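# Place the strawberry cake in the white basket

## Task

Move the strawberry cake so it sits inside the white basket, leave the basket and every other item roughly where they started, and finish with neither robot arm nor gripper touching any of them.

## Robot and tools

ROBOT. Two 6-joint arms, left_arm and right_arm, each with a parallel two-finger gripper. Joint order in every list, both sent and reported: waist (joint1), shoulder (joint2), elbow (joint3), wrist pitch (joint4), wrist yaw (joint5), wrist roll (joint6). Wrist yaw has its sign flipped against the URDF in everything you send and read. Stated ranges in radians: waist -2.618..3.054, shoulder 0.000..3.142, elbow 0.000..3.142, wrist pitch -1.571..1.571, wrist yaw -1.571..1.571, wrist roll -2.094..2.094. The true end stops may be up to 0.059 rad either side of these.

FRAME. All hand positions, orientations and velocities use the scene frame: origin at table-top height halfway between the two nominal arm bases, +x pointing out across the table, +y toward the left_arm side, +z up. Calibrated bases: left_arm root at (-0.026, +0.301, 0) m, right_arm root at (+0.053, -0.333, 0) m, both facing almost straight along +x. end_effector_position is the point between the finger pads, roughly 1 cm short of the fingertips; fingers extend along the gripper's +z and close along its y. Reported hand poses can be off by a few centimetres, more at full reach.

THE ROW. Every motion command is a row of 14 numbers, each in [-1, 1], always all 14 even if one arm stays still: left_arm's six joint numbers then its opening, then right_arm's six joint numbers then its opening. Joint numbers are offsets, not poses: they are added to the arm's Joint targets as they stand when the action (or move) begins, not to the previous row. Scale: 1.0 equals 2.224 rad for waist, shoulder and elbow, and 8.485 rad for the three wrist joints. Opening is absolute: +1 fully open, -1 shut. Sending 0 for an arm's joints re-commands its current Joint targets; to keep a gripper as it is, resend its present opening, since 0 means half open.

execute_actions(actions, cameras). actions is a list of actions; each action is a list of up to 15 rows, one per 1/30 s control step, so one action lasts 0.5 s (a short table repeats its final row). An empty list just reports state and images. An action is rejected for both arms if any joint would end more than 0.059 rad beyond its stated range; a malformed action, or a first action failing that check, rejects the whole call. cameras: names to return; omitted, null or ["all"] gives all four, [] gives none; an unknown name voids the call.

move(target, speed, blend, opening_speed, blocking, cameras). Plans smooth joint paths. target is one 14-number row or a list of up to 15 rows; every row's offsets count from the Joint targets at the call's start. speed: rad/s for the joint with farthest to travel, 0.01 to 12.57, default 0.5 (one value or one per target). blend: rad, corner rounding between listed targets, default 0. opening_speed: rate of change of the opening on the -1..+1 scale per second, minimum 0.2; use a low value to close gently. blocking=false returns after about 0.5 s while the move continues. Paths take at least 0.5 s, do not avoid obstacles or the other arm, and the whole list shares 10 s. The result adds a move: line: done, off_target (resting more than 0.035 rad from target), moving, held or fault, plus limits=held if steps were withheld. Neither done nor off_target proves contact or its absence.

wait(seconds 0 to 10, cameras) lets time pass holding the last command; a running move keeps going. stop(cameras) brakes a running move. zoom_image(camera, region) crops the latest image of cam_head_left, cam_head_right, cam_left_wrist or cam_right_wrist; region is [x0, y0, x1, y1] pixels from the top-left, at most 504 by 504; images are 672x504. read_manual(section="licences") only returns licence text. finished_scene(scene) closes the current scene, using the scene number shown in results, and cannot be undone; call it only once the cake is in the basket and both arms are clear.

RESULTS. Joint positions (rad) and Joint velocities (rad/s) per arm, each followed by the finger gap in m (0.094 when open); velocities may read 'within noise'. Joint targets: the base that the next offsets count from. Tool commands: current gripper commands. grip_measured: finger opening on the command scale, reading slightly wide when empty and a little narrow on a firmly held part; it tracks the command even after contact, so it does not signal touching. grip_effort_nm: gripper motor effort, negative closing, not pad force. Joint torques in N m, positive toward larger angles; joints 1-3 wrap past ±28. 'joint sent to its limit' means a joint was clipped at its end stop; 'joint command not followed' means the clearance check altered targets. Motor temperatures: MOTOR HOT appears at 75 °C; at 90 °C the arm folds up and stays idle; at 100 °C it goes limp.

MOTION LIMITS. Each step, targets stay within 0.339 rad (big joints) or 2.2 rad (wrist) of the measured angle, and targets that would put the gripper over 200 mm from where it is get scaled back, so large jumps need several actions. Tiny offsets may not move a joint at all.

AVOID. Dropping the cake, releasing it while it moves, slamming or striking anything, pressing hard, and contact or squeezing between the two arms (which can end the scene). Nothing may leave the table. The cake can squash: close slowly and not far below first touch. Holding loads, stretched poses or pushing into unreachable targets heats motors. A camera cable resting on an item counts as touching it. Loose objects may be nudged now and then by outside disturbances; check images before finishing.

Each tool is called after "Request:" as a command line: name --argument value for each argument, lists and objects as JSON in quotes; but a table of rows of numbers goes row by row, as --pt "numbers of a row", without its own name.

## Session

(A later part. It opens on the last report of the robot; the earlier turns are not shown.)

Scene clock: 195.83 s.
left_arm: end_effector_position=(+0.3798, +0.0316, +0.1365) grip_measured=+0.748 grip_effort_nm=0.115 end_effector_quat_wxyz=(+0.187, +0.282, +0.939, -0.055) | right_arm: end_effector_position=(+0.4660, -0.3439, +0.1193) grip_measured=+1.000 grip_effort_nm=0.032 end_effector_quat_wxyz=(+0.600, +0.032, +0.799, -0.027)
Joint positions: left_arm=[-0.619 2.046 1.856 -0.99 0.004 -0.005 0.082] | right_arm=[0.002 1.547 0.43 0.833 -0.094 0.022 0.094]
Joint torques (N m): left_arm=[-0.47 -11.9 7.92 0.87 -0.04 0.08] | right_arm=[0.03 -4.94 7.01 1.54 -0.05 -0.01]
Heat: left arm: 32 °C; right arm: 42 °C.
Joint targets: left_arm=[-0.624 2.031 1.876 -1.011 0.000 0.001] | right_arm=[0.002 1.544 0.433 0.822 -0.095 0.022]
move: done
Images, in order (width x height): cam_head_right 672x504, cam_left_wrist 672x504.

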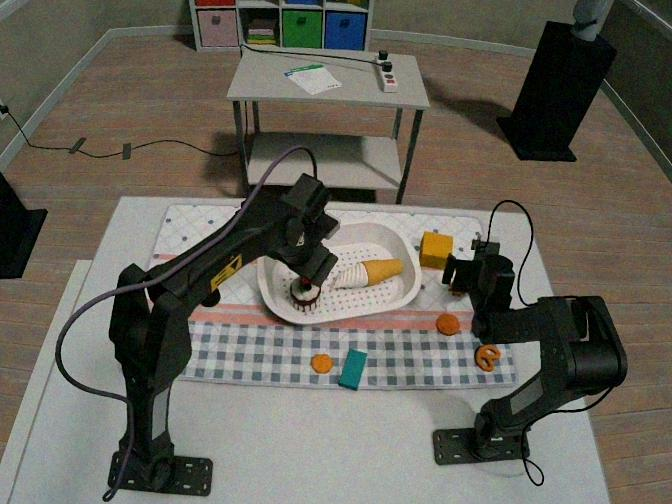

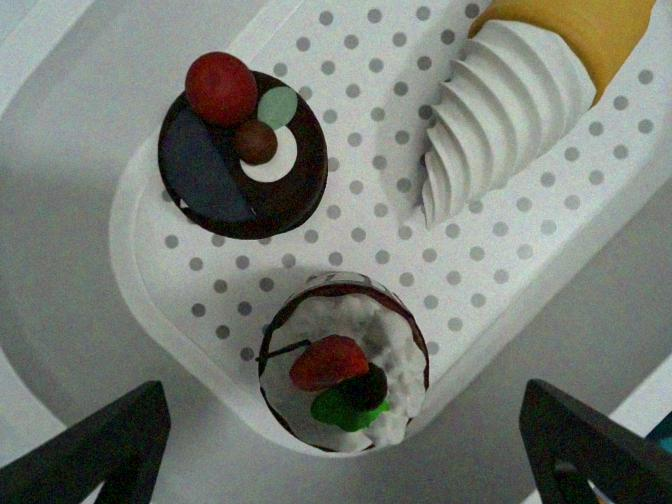

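Request:
move --target '[0.03,-0.2455,-0.2257,-0.0189,0,0,0.75,0,0,0,0,0,0,1]' --speed 0.7 --cameras '["cam_head_right"]'

Request:
finished_scene --scene 1

Scene clock: 201.27 s.
left_arm: end_effector_position=(+0.2564, +0.1364, +0.1787) grip_measured=+0.748 grip_effort_nm=0.110 end_effector_quat_wxyz=(+0.149, +0.257, +0.954, -0.039) | right_arm: end_effector_position=(+0.4660, -0.3439, +0.1193) grip_measured=+1.000 grip_effort_nm=0.032 end_effector_quat_wxyz=(+0.600, +0.032, +0.799, -0.027)
Joint positions: left_arm=[-0.563 1.501 1.393 -1.154 0.004 -0.005 0.082] | right_arm=[0.002 1.547 0.43 0.833 -0.094 0.022 0.094]
Joint torques (N m): left_arm=[0.47 -6.69 4.68 0.79 -0.03 0.09] | right_arm=[0.03 -4.94 6.99 1.54 -0.05 -0.01]
Heat: left arm: 33 °C; right arm: 42 °C.
Joint targets: left_arm=[-0.557 1.485 1.374 -1.171 0.000 0.001] | right_arm=[0.002 1.544 0.433 0.822 -0.095 0.022]
move: done

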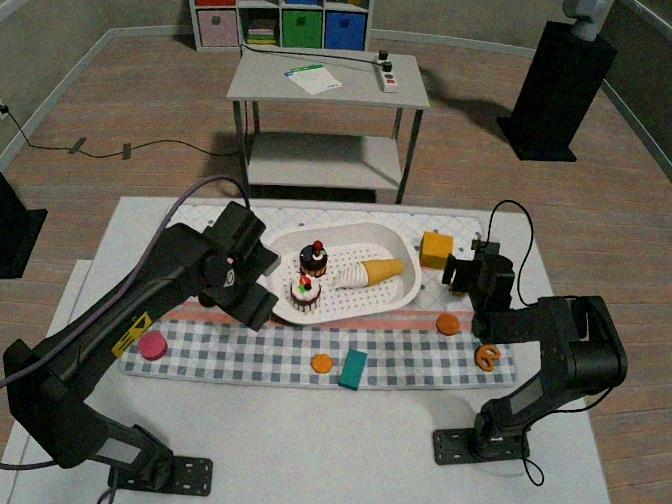

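The scene is finished: the task was done.


## Next scene

The same job, from a new start.

Request:
execute_actions --actions '[]'

Request:
zoom_image --camera "cam_head_right" --region '[110, 190, 530, 410]'

Scene clock: 0.00 s.
left_arm: end_effector_position=(+0.3753, +0.2977, +0.1035) grip_measured=+1.000 grip_effort_nm=n/a end_effector_quat_wxyz=(+0.586, +0.042, +0.806, -0.072) | right_arm: end_effector_position=(+0.4622, -0.3357, +0.1305) grip_measured=+1.000 grip_effort_nm=n/a end_effector_quat_wxyz=(+0.634, +0.023, +0.773, -0.029)
Joint positions: left_arm=[0.077 1.568 0.393 0.855 -0.268 0.017 0.094] | right_arm=[0.031 1.561 0.381 0.982 -0.115 0.006 0.094]
Joint velocities: within noise
Joint torques (N m): no reading
Motor temperatures (°C): left_arm=[22 25 23 21 23 19 23] | right_arm=[23 24 24 29 23 21 20]
Heat: left arm: 25 °C; right arm: 29 °C.
Joint targets: left_arm=[0.077 1.563 0.398 0.849 -0.269 0.017] | right_arm=[0.031 1.558 0.384 0.971 -0.116 0.006]
Tool commands: left_gripper/opening=+1.0 right_gripper/opening=+1.0

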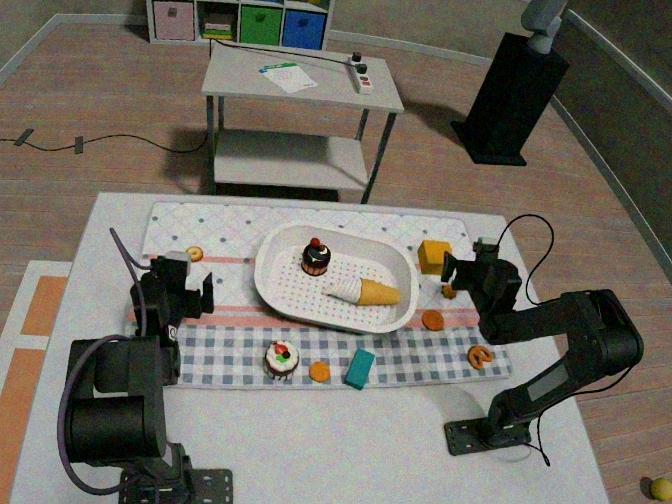

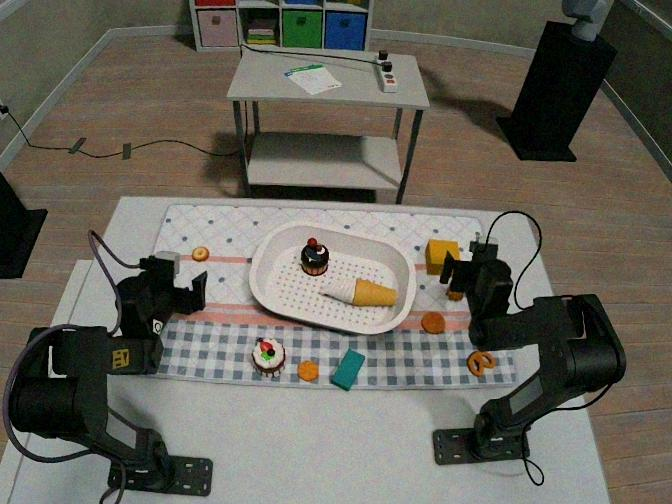

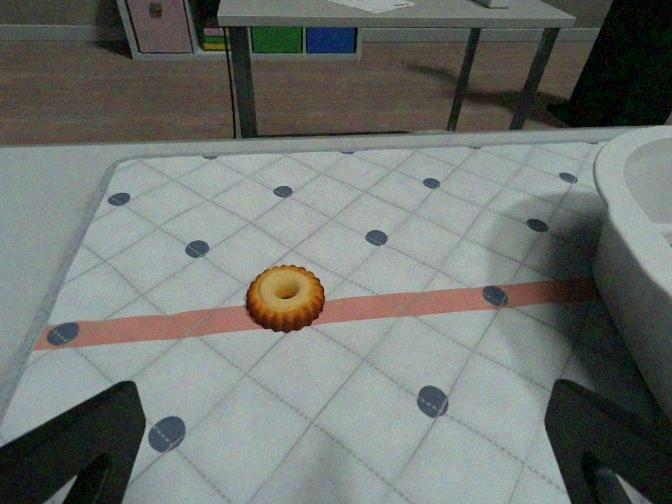

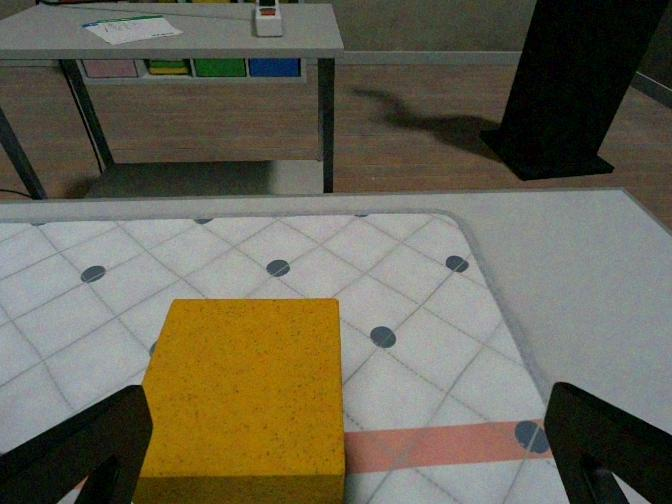

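Scaled by 1.200 (camera's finer frame: 960x720).

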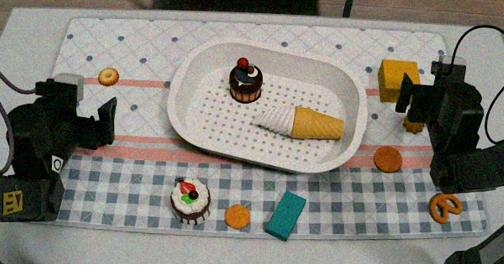

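Request:
move --pt "-0.09 -0.0576 0.3516 -0.2179 0.0317 -0.002 1 0 0 0 0 0 0 1" --pt "-0.3597 -0.0576 0.3516 -0.2179 0.0317 -0.002 1 0 0 0 0 0 0 1" --speed 1.2 --blend 0.15 --cameras '["cam_left_wrist"]'

Scene clock: 11.97 s.
left_arm: end_effector_position=(+0.2143, +0.1006, +0.1282) grip_measured=+1.000 grip_effort_nm=-0.002 end_effector_quat_wxyz=(+0.137, +0.339, +0.929, -0.054) | right_arm: end_effector_position=(+0.4622, -0.3357, +0.1305) grip_measured=+1.000 grip_effort_nm=0.032 end_effector_quat_wxyz=(+0.634, +0.023, +0.773, -0.029)
Joint positions: left_arm=[-0.723 1.453 1.154 -0.976 -0.009 0.007 0.094] | right_arm=[0.031 1.561 0.381 0.982 -0.115 0.006 0.094]
Joint torques (N m): left_arm=[-0.06 -6.72 8.31 0.7 0.08 -0.05] | right_arm=[0.02 -4.81 6.65 1.6 -0.05 0]
Heat: left arm: 26 °C; right arm: 31 °C.
Joint targets: left_arm=[-0.723 1.435 1.181 -1.000 0.000 0.000] | right_arm=[0.031 1.558 0.384 0.971 -0.116 0.006]
move: done

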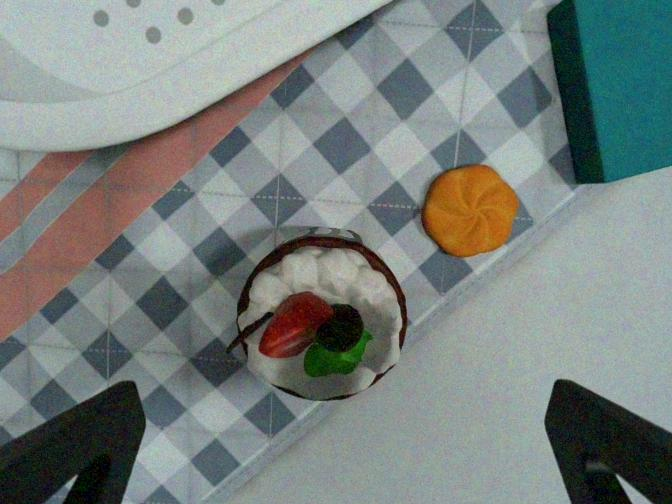

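Request:
move --target '[0.0101,0.0634,-0.1488,0.0497,0,0,1,0,0,0,0,0,0,1]' --speed 0.4 --cameras '["cam_left_wrist"]'

Scene clock: 24.50 s.
left_arm: end_effector_position=(+0.2141, +0.1070, +0.0287) grip_measured=+1.000 grip_effort_nm=0.002 end_effector_quat_wxyz=(+0.122, +0.333, +0.934, -0.047) | right_arm: end_effector_position=(+0.4622, -0.3357, +0.1305) grip_measured=+1.000 grip_effort_nm=0.027 end_effector_quat_wxyz=(+0.634, +0.023, +0.773, -0.029)
Joint positions: left_arm=[-0.707 1.57 0.861 -0.601 -0.009 0.007 0.094] | right_arm=[0.031 1.561 0.381 0.982 -0.115 0.006 0.094]
Joint torques (N m): left_arm=[0.58 -5.16 4.68 1.11 0.07 -0.05] | right_arm=[0.02 -4.81 6.65 1.6 -0.04 0]
Heat: left arm: 27 °C; right arm: 32 °C.
Joint targets: left_arm=[-0.701 1.576 0.850 -0.578 0.000 0.000] | right_arm=[0.031 1.558 0.384 0.971 -0.116 0.006]
move: done

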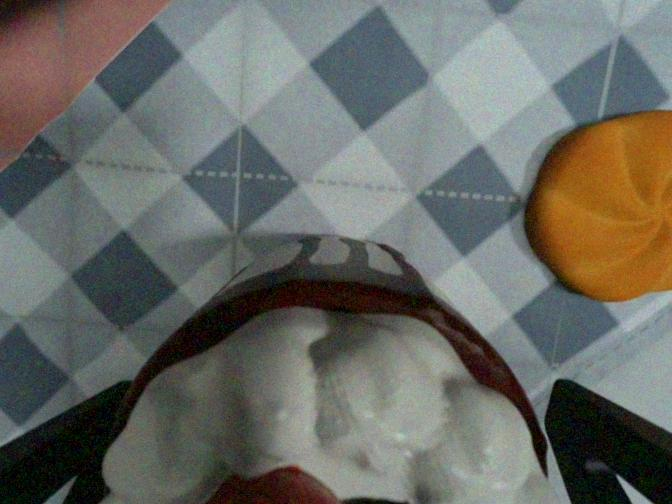

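Request:
move --target '[0,0.013,0.0315,-0.001,0,0,1,0,0,0,0,0,0,1]' --speed 0.3 --cameras '["cam_left_wrist"]'

Scene clock: 31.80 s.
left_arm: end_effector_position=(+0.2216, +0.1010, +0.0310) grip_measured=+1.000 grip_effort_nm=0.007 end_effector_quat_wxyz=(+0.126, +0.332, +0.933, -0.048) | right_arm: end_effector_position=(+0.4622, -0.3357, +0.1305) grip_measured=+1.000 grip_effort_nm=0.032 end_effector_quat_wxyz=(+0.634, +0.023, +0.773, -0.029)
Joint positions: left_arm=[-0.707 1.595 0.894 -0.6 -0.009 0.007 0.094] | right_arm=[0.031 1.561 0.381 0.982 -0.115 0.006 0.094]
Joint torques (N m): left_arm=[0.59 -5.11 7.61 1.1 0.07 -0.05] | right_arm=[0.02 -4.82 6.65 1.6 -0.05 -0.01]
Heat: left arm: 27 °C; right arm: 32 °C.
Joint targets: left_arm=[-0.701 1.605 0.920 -0.586 0.000 0.000] | right_arm=[0.031 1.558 0.384 0.971 -0.116 0.006]
move: done

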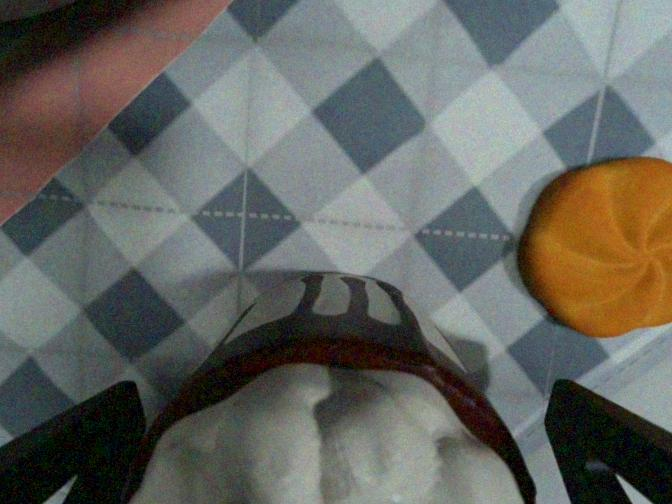

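Request:
move --target '[0,0,0,0,0,0,0.3,0,0,0,0,0,0,1]' --opening_speed 0.4 --cameras '[]'

Request:
move --pt "0 -0.054 0.2041 -0.0688 0 0 0.3 0 0 0 0 0 0 1" --pt "0.075 -0.054 0.2041 -0.0688 0 0 0.3 0 0 0 0 0 0 1" --speed 0.6 --blend 0.08 --cameras '["cam_left_wrist","cam_head_right"]'

Request:
zoom_image --camera "cam_head_right" --region '[230, 190, 430, 340]'

Scene clock: 44.00 s.
left_arm: end_effector_position=(+0.2223, +0.1019, +0.0310) grip_measured=+0.406 grip_effort_nm=-1.018 end_effector_quat_wxyz=(+0.126, +0.332, +0.934, -0.046) | right_arm: end_effector_position=(+0.4622, -0.3357, +0.1305) grip_measured=+1.000 grip_effort_nm=0.027 end_effector_quat_wxyz=(+0.634, +0.023, +0.773, -0.029)
Joint positions: left_arm=[-0.706 1.595 0.894 -0.6 -0.004 0.007 0.066] | right_arm=[0.031 1.561 0.381 0.982 -0.115 0.006 0.094]
Joint torques (N m): left_arm=[0.44 -5.09 7.66 1.04 0.04 -0.05] | right_arm=[0.02 -4.78 6.68 1.6 -0.04 -0.01]
Heat: left arm: 27 °C; right arm: 33 °C.
Joint targets: left_arm=[-0.701 1.605 0.920 -0.586 0.000 0.000] | right_arm=[0.031 1.558 0.384 0.971 -0.116 0.006]
move: done

Scene clock: 45.80 s.
left_arm: end_effector_position=(+0.2531, +0.1487, +0.1625) grip_measured=+0.405 grip_effort_nm=-1.023 end_effector_quat_wxyz=(+0.127, +0.249, +0.960, -0.032) | right_arm: end_effector_position=(+0.4622, -0.3357, +0.1305) grip_measured=+1.000 grip_effort_nm=0.032 end_effector_quat_wxyz=(+0.634, +0.023, +0.773, -0.029)
Joint positions: left_arm=[-0.532 1.504 1.345 -1.149 0 0.006 0.066] | right_arm=[0.031 1.561 0.381 0.982 -0.115 0.006 0.094]
Joint torques (N m): left_arm=[-0.14 -7.17 8.39 0.7 0 -0.05] | right_arm=[0.05 -4.82 6.67 1.6 -0.04 -0.01]
Heat: left arm: 27 °C; right arm: 33 °C.
Joint targets: left_arm=[-0.534 1.485 1.374 -1.170 0.000 0.000] | right_arm=[0.031 1.558 0.384 0.971 -0.116 0.006]
move: done
Images, in order (width x height): cam_head_right 672x504, cam_left_wrist 672x504.

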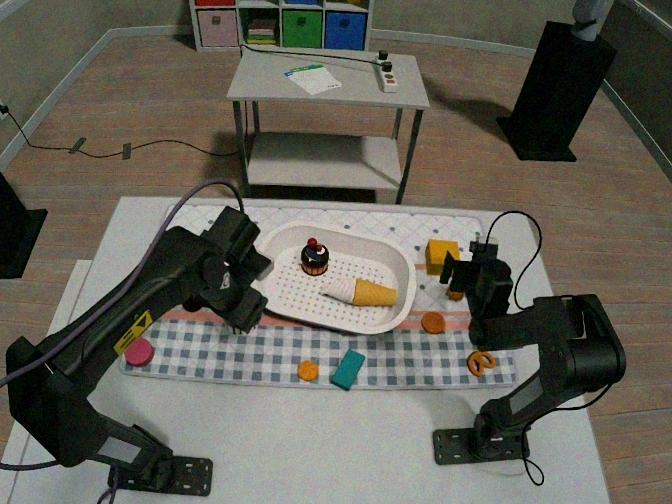

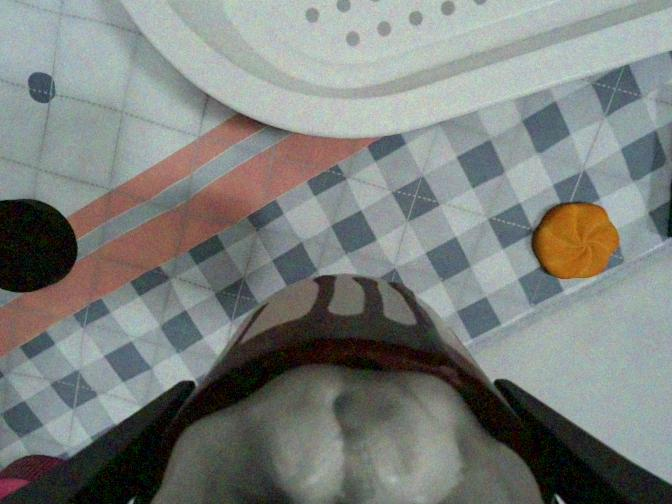

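Scaled by 2.520 (camera's finer frame: 960x720).

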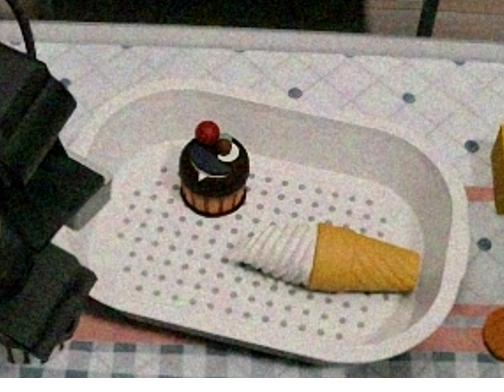

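Request:
move --target '[-0.0063,0.2455,0.2257,0.0189,0,0,0.3,0,0,0,0,0,0,1]' --speed 0.6 --cameras '["cam_left_wrist","cam_head_right"]'

Request:
zoom_image --camera "cam_head_right" --region '[230, 190, 430, 340]'

Scene clock: 64.27 s.
left_arm: end_effector_position=(+0.3880, +0.0698, +0.1371) grip_measured=+0.405 grip_effort_nm=-1.018 end_effector_quat_wxyz=(+0.172, +0.252, +0.951, -0.044) | right_arm: end_effector_position=(+0.4622, -0.3357, +0.1305) grip_measured=+1.000 grip_effort_nm=0.032 end_effector_quat_wxyz=(+0.634, +0.023, +0.773, -0.029)
Joint positions: left_arm=[-0.542 2.026 1.842 -1.03 0 0.006 0.066] | right_arm=[0.031 1.561 0.381 0.982 -0.115 0.006 0.094]
Joint torques (N m): left_arm=[-0.59 -10.22 8.95 1.29 -0.01 -0.05] | right_arm=[0.03 -4.81 6.67 1.6 -0.04 -0.01]
Motor temperatures (°C): left_arm=[22 28 28 23 23 19 24] | right_arm=[23 25 26 34 23 21 20]
Heat: left arm: 28 °C; right arm: 34 °C.
Joint targets: left_arm=[-0.548 2.031 1.876 -1.010 0.000 0.000] | right_arm=[0.031 1.558 0.384 0.971 -0.116 0.006]
move: done
Images, in order (width x height): cam_head_right 672x504, cam_left_wrist 672x504.

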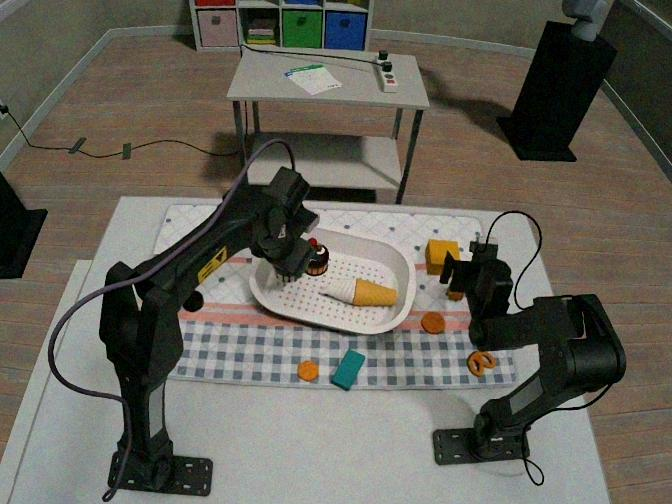

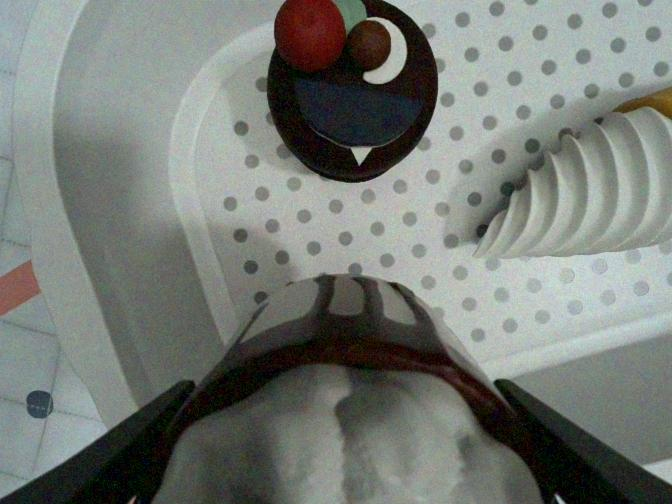

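Scaled by 2.520 (camera's finer frame: 960x720).

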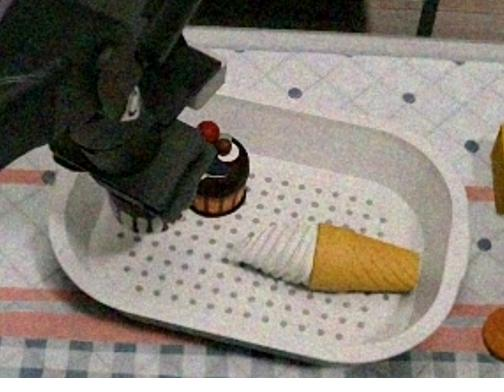

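Request:
move --pt "-0.006 0.0745 -0.058 0.0163 0 0 0.3 0 0 0 0 0 0 1" --pt "-0.006 0.0865 -0.058 0.0163 0 0 0.3 0 0 0 0 0 0 1" --speed '[0.3,0.05]' --cameras '["cam_left_wrist","cam_head_right"]'

Request:
zoom_image --camera "cam_head_right" --region '[230, 190, 430, 340]'

Scene clock: 77.77 s.
left_arm: end_effector_position=(+0.3894, +0.0617, +0.0422) grip_measured=+0.405 grip_effort_nm=-1.028 end_effector_quat_wxyz=(+0.114, +0.260, +0.958, -0.030) | right_arm: end_effector_position=(+0.4622, -0.3357, +0.1305) grip_measured=+1.000 grip_effort_nm=0.027 end_effector_quat_wxyz=(+0.634, +0.023, +0.773, -0.029)
Joint positions: left_arm=[-0.555 2.194 1.757 -0.896 0 0.006 0.066] | right_arm=[0.031 1.561 0.381 0.982 -0.115 0.006 0.094]
Joint torques (N m): left_arm=[-0.61 -9.4 5.19 1.09 0 -0.05] | right_arm=[0.02 -4.81 6.67 1.6 -0.05 -0.01]
Heat: left arm: 30 °C; right arm: 34 °C.
Joint targets: left_arm=[-0.561 2.223 1.747 -0.871 0.000 0.000] | right_arm=[0.031 1.558 0.384 0.971 -0.116 0.006]
move: done
Images, in order (width x height): cam_head_right 672x504, cam_left_wrist 672x504.

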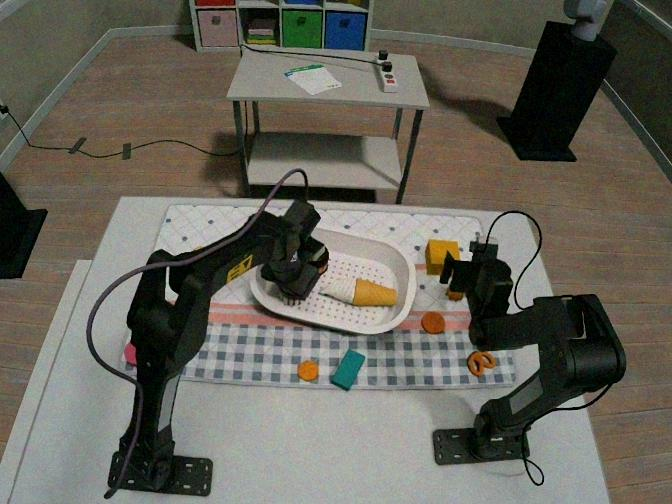

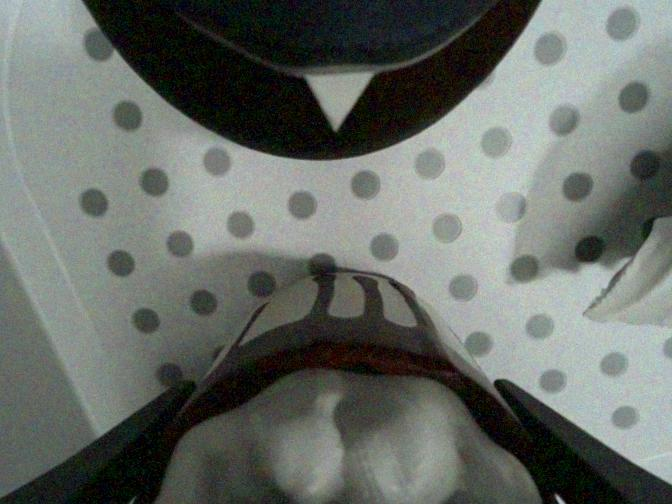

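Scaled by 2.520 (camera's finer frame: 960x720).

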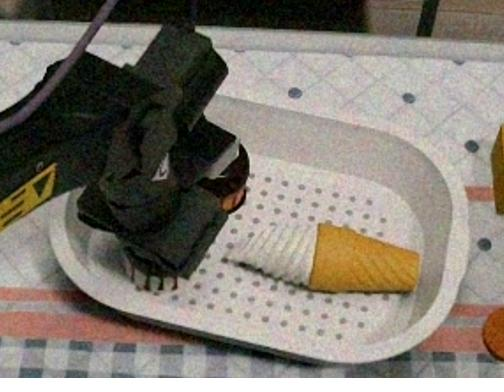

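Request:
move --target '[0,-0.002,0,0,0,0,0.68,0,0,0,0,0,0,1]' --opening_speed 0.3 --cameras '["cam_left_wrist"]'

Request:
move --pt "0 -0.0844 0.058 -0.0164 0 0 0.68 0 0 0 0 0 0 1" --pt "0.03 -0.33 -0.168 -0.035 0 0 0.68 0 0 0 0 0 0 1" --speed '[0.35,0.9]' --cameras '["cam_head_left","cam_head_right"]'

Request:
zoom_image --camera "cam_head_right" --region '[230, 190, 430, 340]'

Scene clock: 84.93 s.
left_arm: end_effector_position=(+0.3901, +0.0612, +0.0395) grip_measured=+0.678 grip_effort_nm=0.120 end_effector_quat_wxyz=(+0.114, +0.260, +0.958, -0.030) | right_arm: end_effector_position=(+0.4622, -0.3357, +0.1305) grip_measured=+1.000 grip_effort_nm=0.027 end_effector_quat_wxyz=(+0.634, +0.023, +0.773, -0.029)
Joint positions: left_arm=[-0.555 2.2 1.757 -0.891 0 0.006 0.079] | right_arm=[0.031 1.561 0.381 0.982 -0.115 0.006 0.094]
Joint torques (N m): left_arm=[-0.61 -10.28 5.18 1.03 -0.01 -0.05] | right_arm=[0.03 -4.81 6.67 1.6 -0.05 -0.01]
Heat: left arm: 31 °C; right arm: 34 °C.
Joint targets: left_arm=[-0.561 2.219 1.747 -0.871 0.000 0.000] | right_arm=[0.031 1.558 0.384 0.971 -0.116 0.006]
move: done

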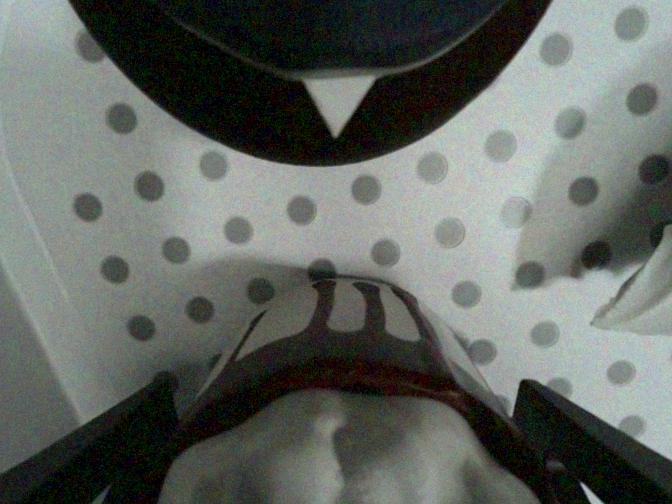

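Scene clock: 86.70 s.
left_arm: end_effector_position=(+0.2661, +0.1540, +0.1794) grip_measured=+0.678 grip_effort_nm=0.120 end_effector_quat_wxyz=(+0.154, +0.232, +0.960, -0.036) | right_arm: end_effector_position=(+0.4622, -0.3357, +0.1305) grip_measured=+1.000 grip_effort_nm=0.027 end_effector_quat_wxyz=(+0.634, +0.023, +0.773, -0.029)
Joint positions: left_arm=[-0.499 1.495 1.389 -1.147 0 0.006 0.079] | right_arm=[0.031 1.561 0.381 0.982 -0.115 0.006 0.094]
Joint torques (N m): left_arm=[0.43 -6.3 4.92 0.78 0 -0.04] | right_arm=[0.03 -4.81 6.67 1.6 -0.05 -0.01]
Heat: left arm: 31 °C; right arm: 34 °C.
Joint targets: left_arm=[-0.494 1.485 1.373 -1.168 0.000 0.000] | right_arm=[0.031 1.558 0.384 0.971 -0.116 0.006]
move: done

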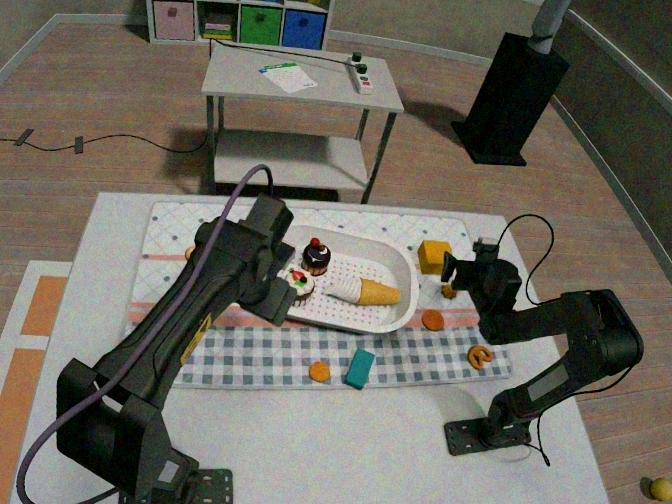

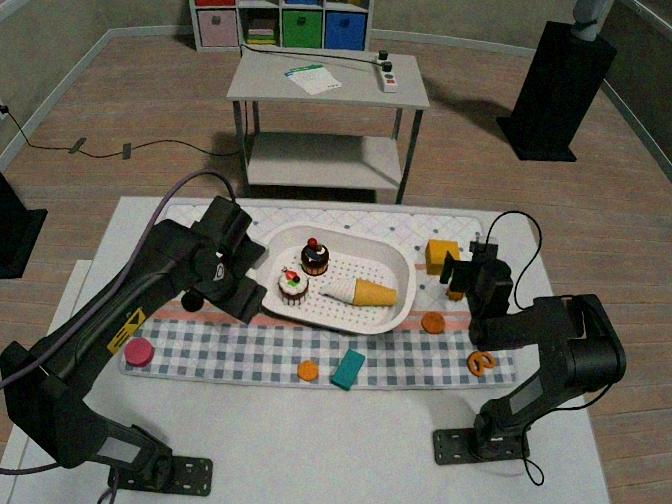

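Scaled by 2.520 (camera's finer frame: 960x720).

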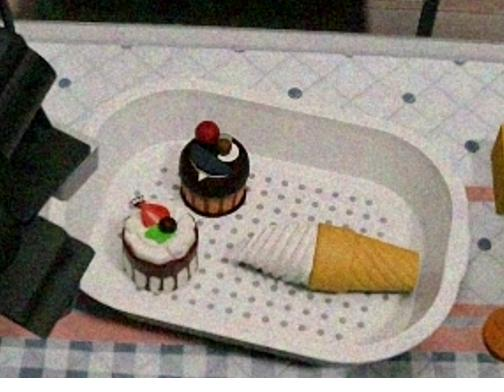

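Request:
finished_scene --scene 2

The scene is finished: the task was done.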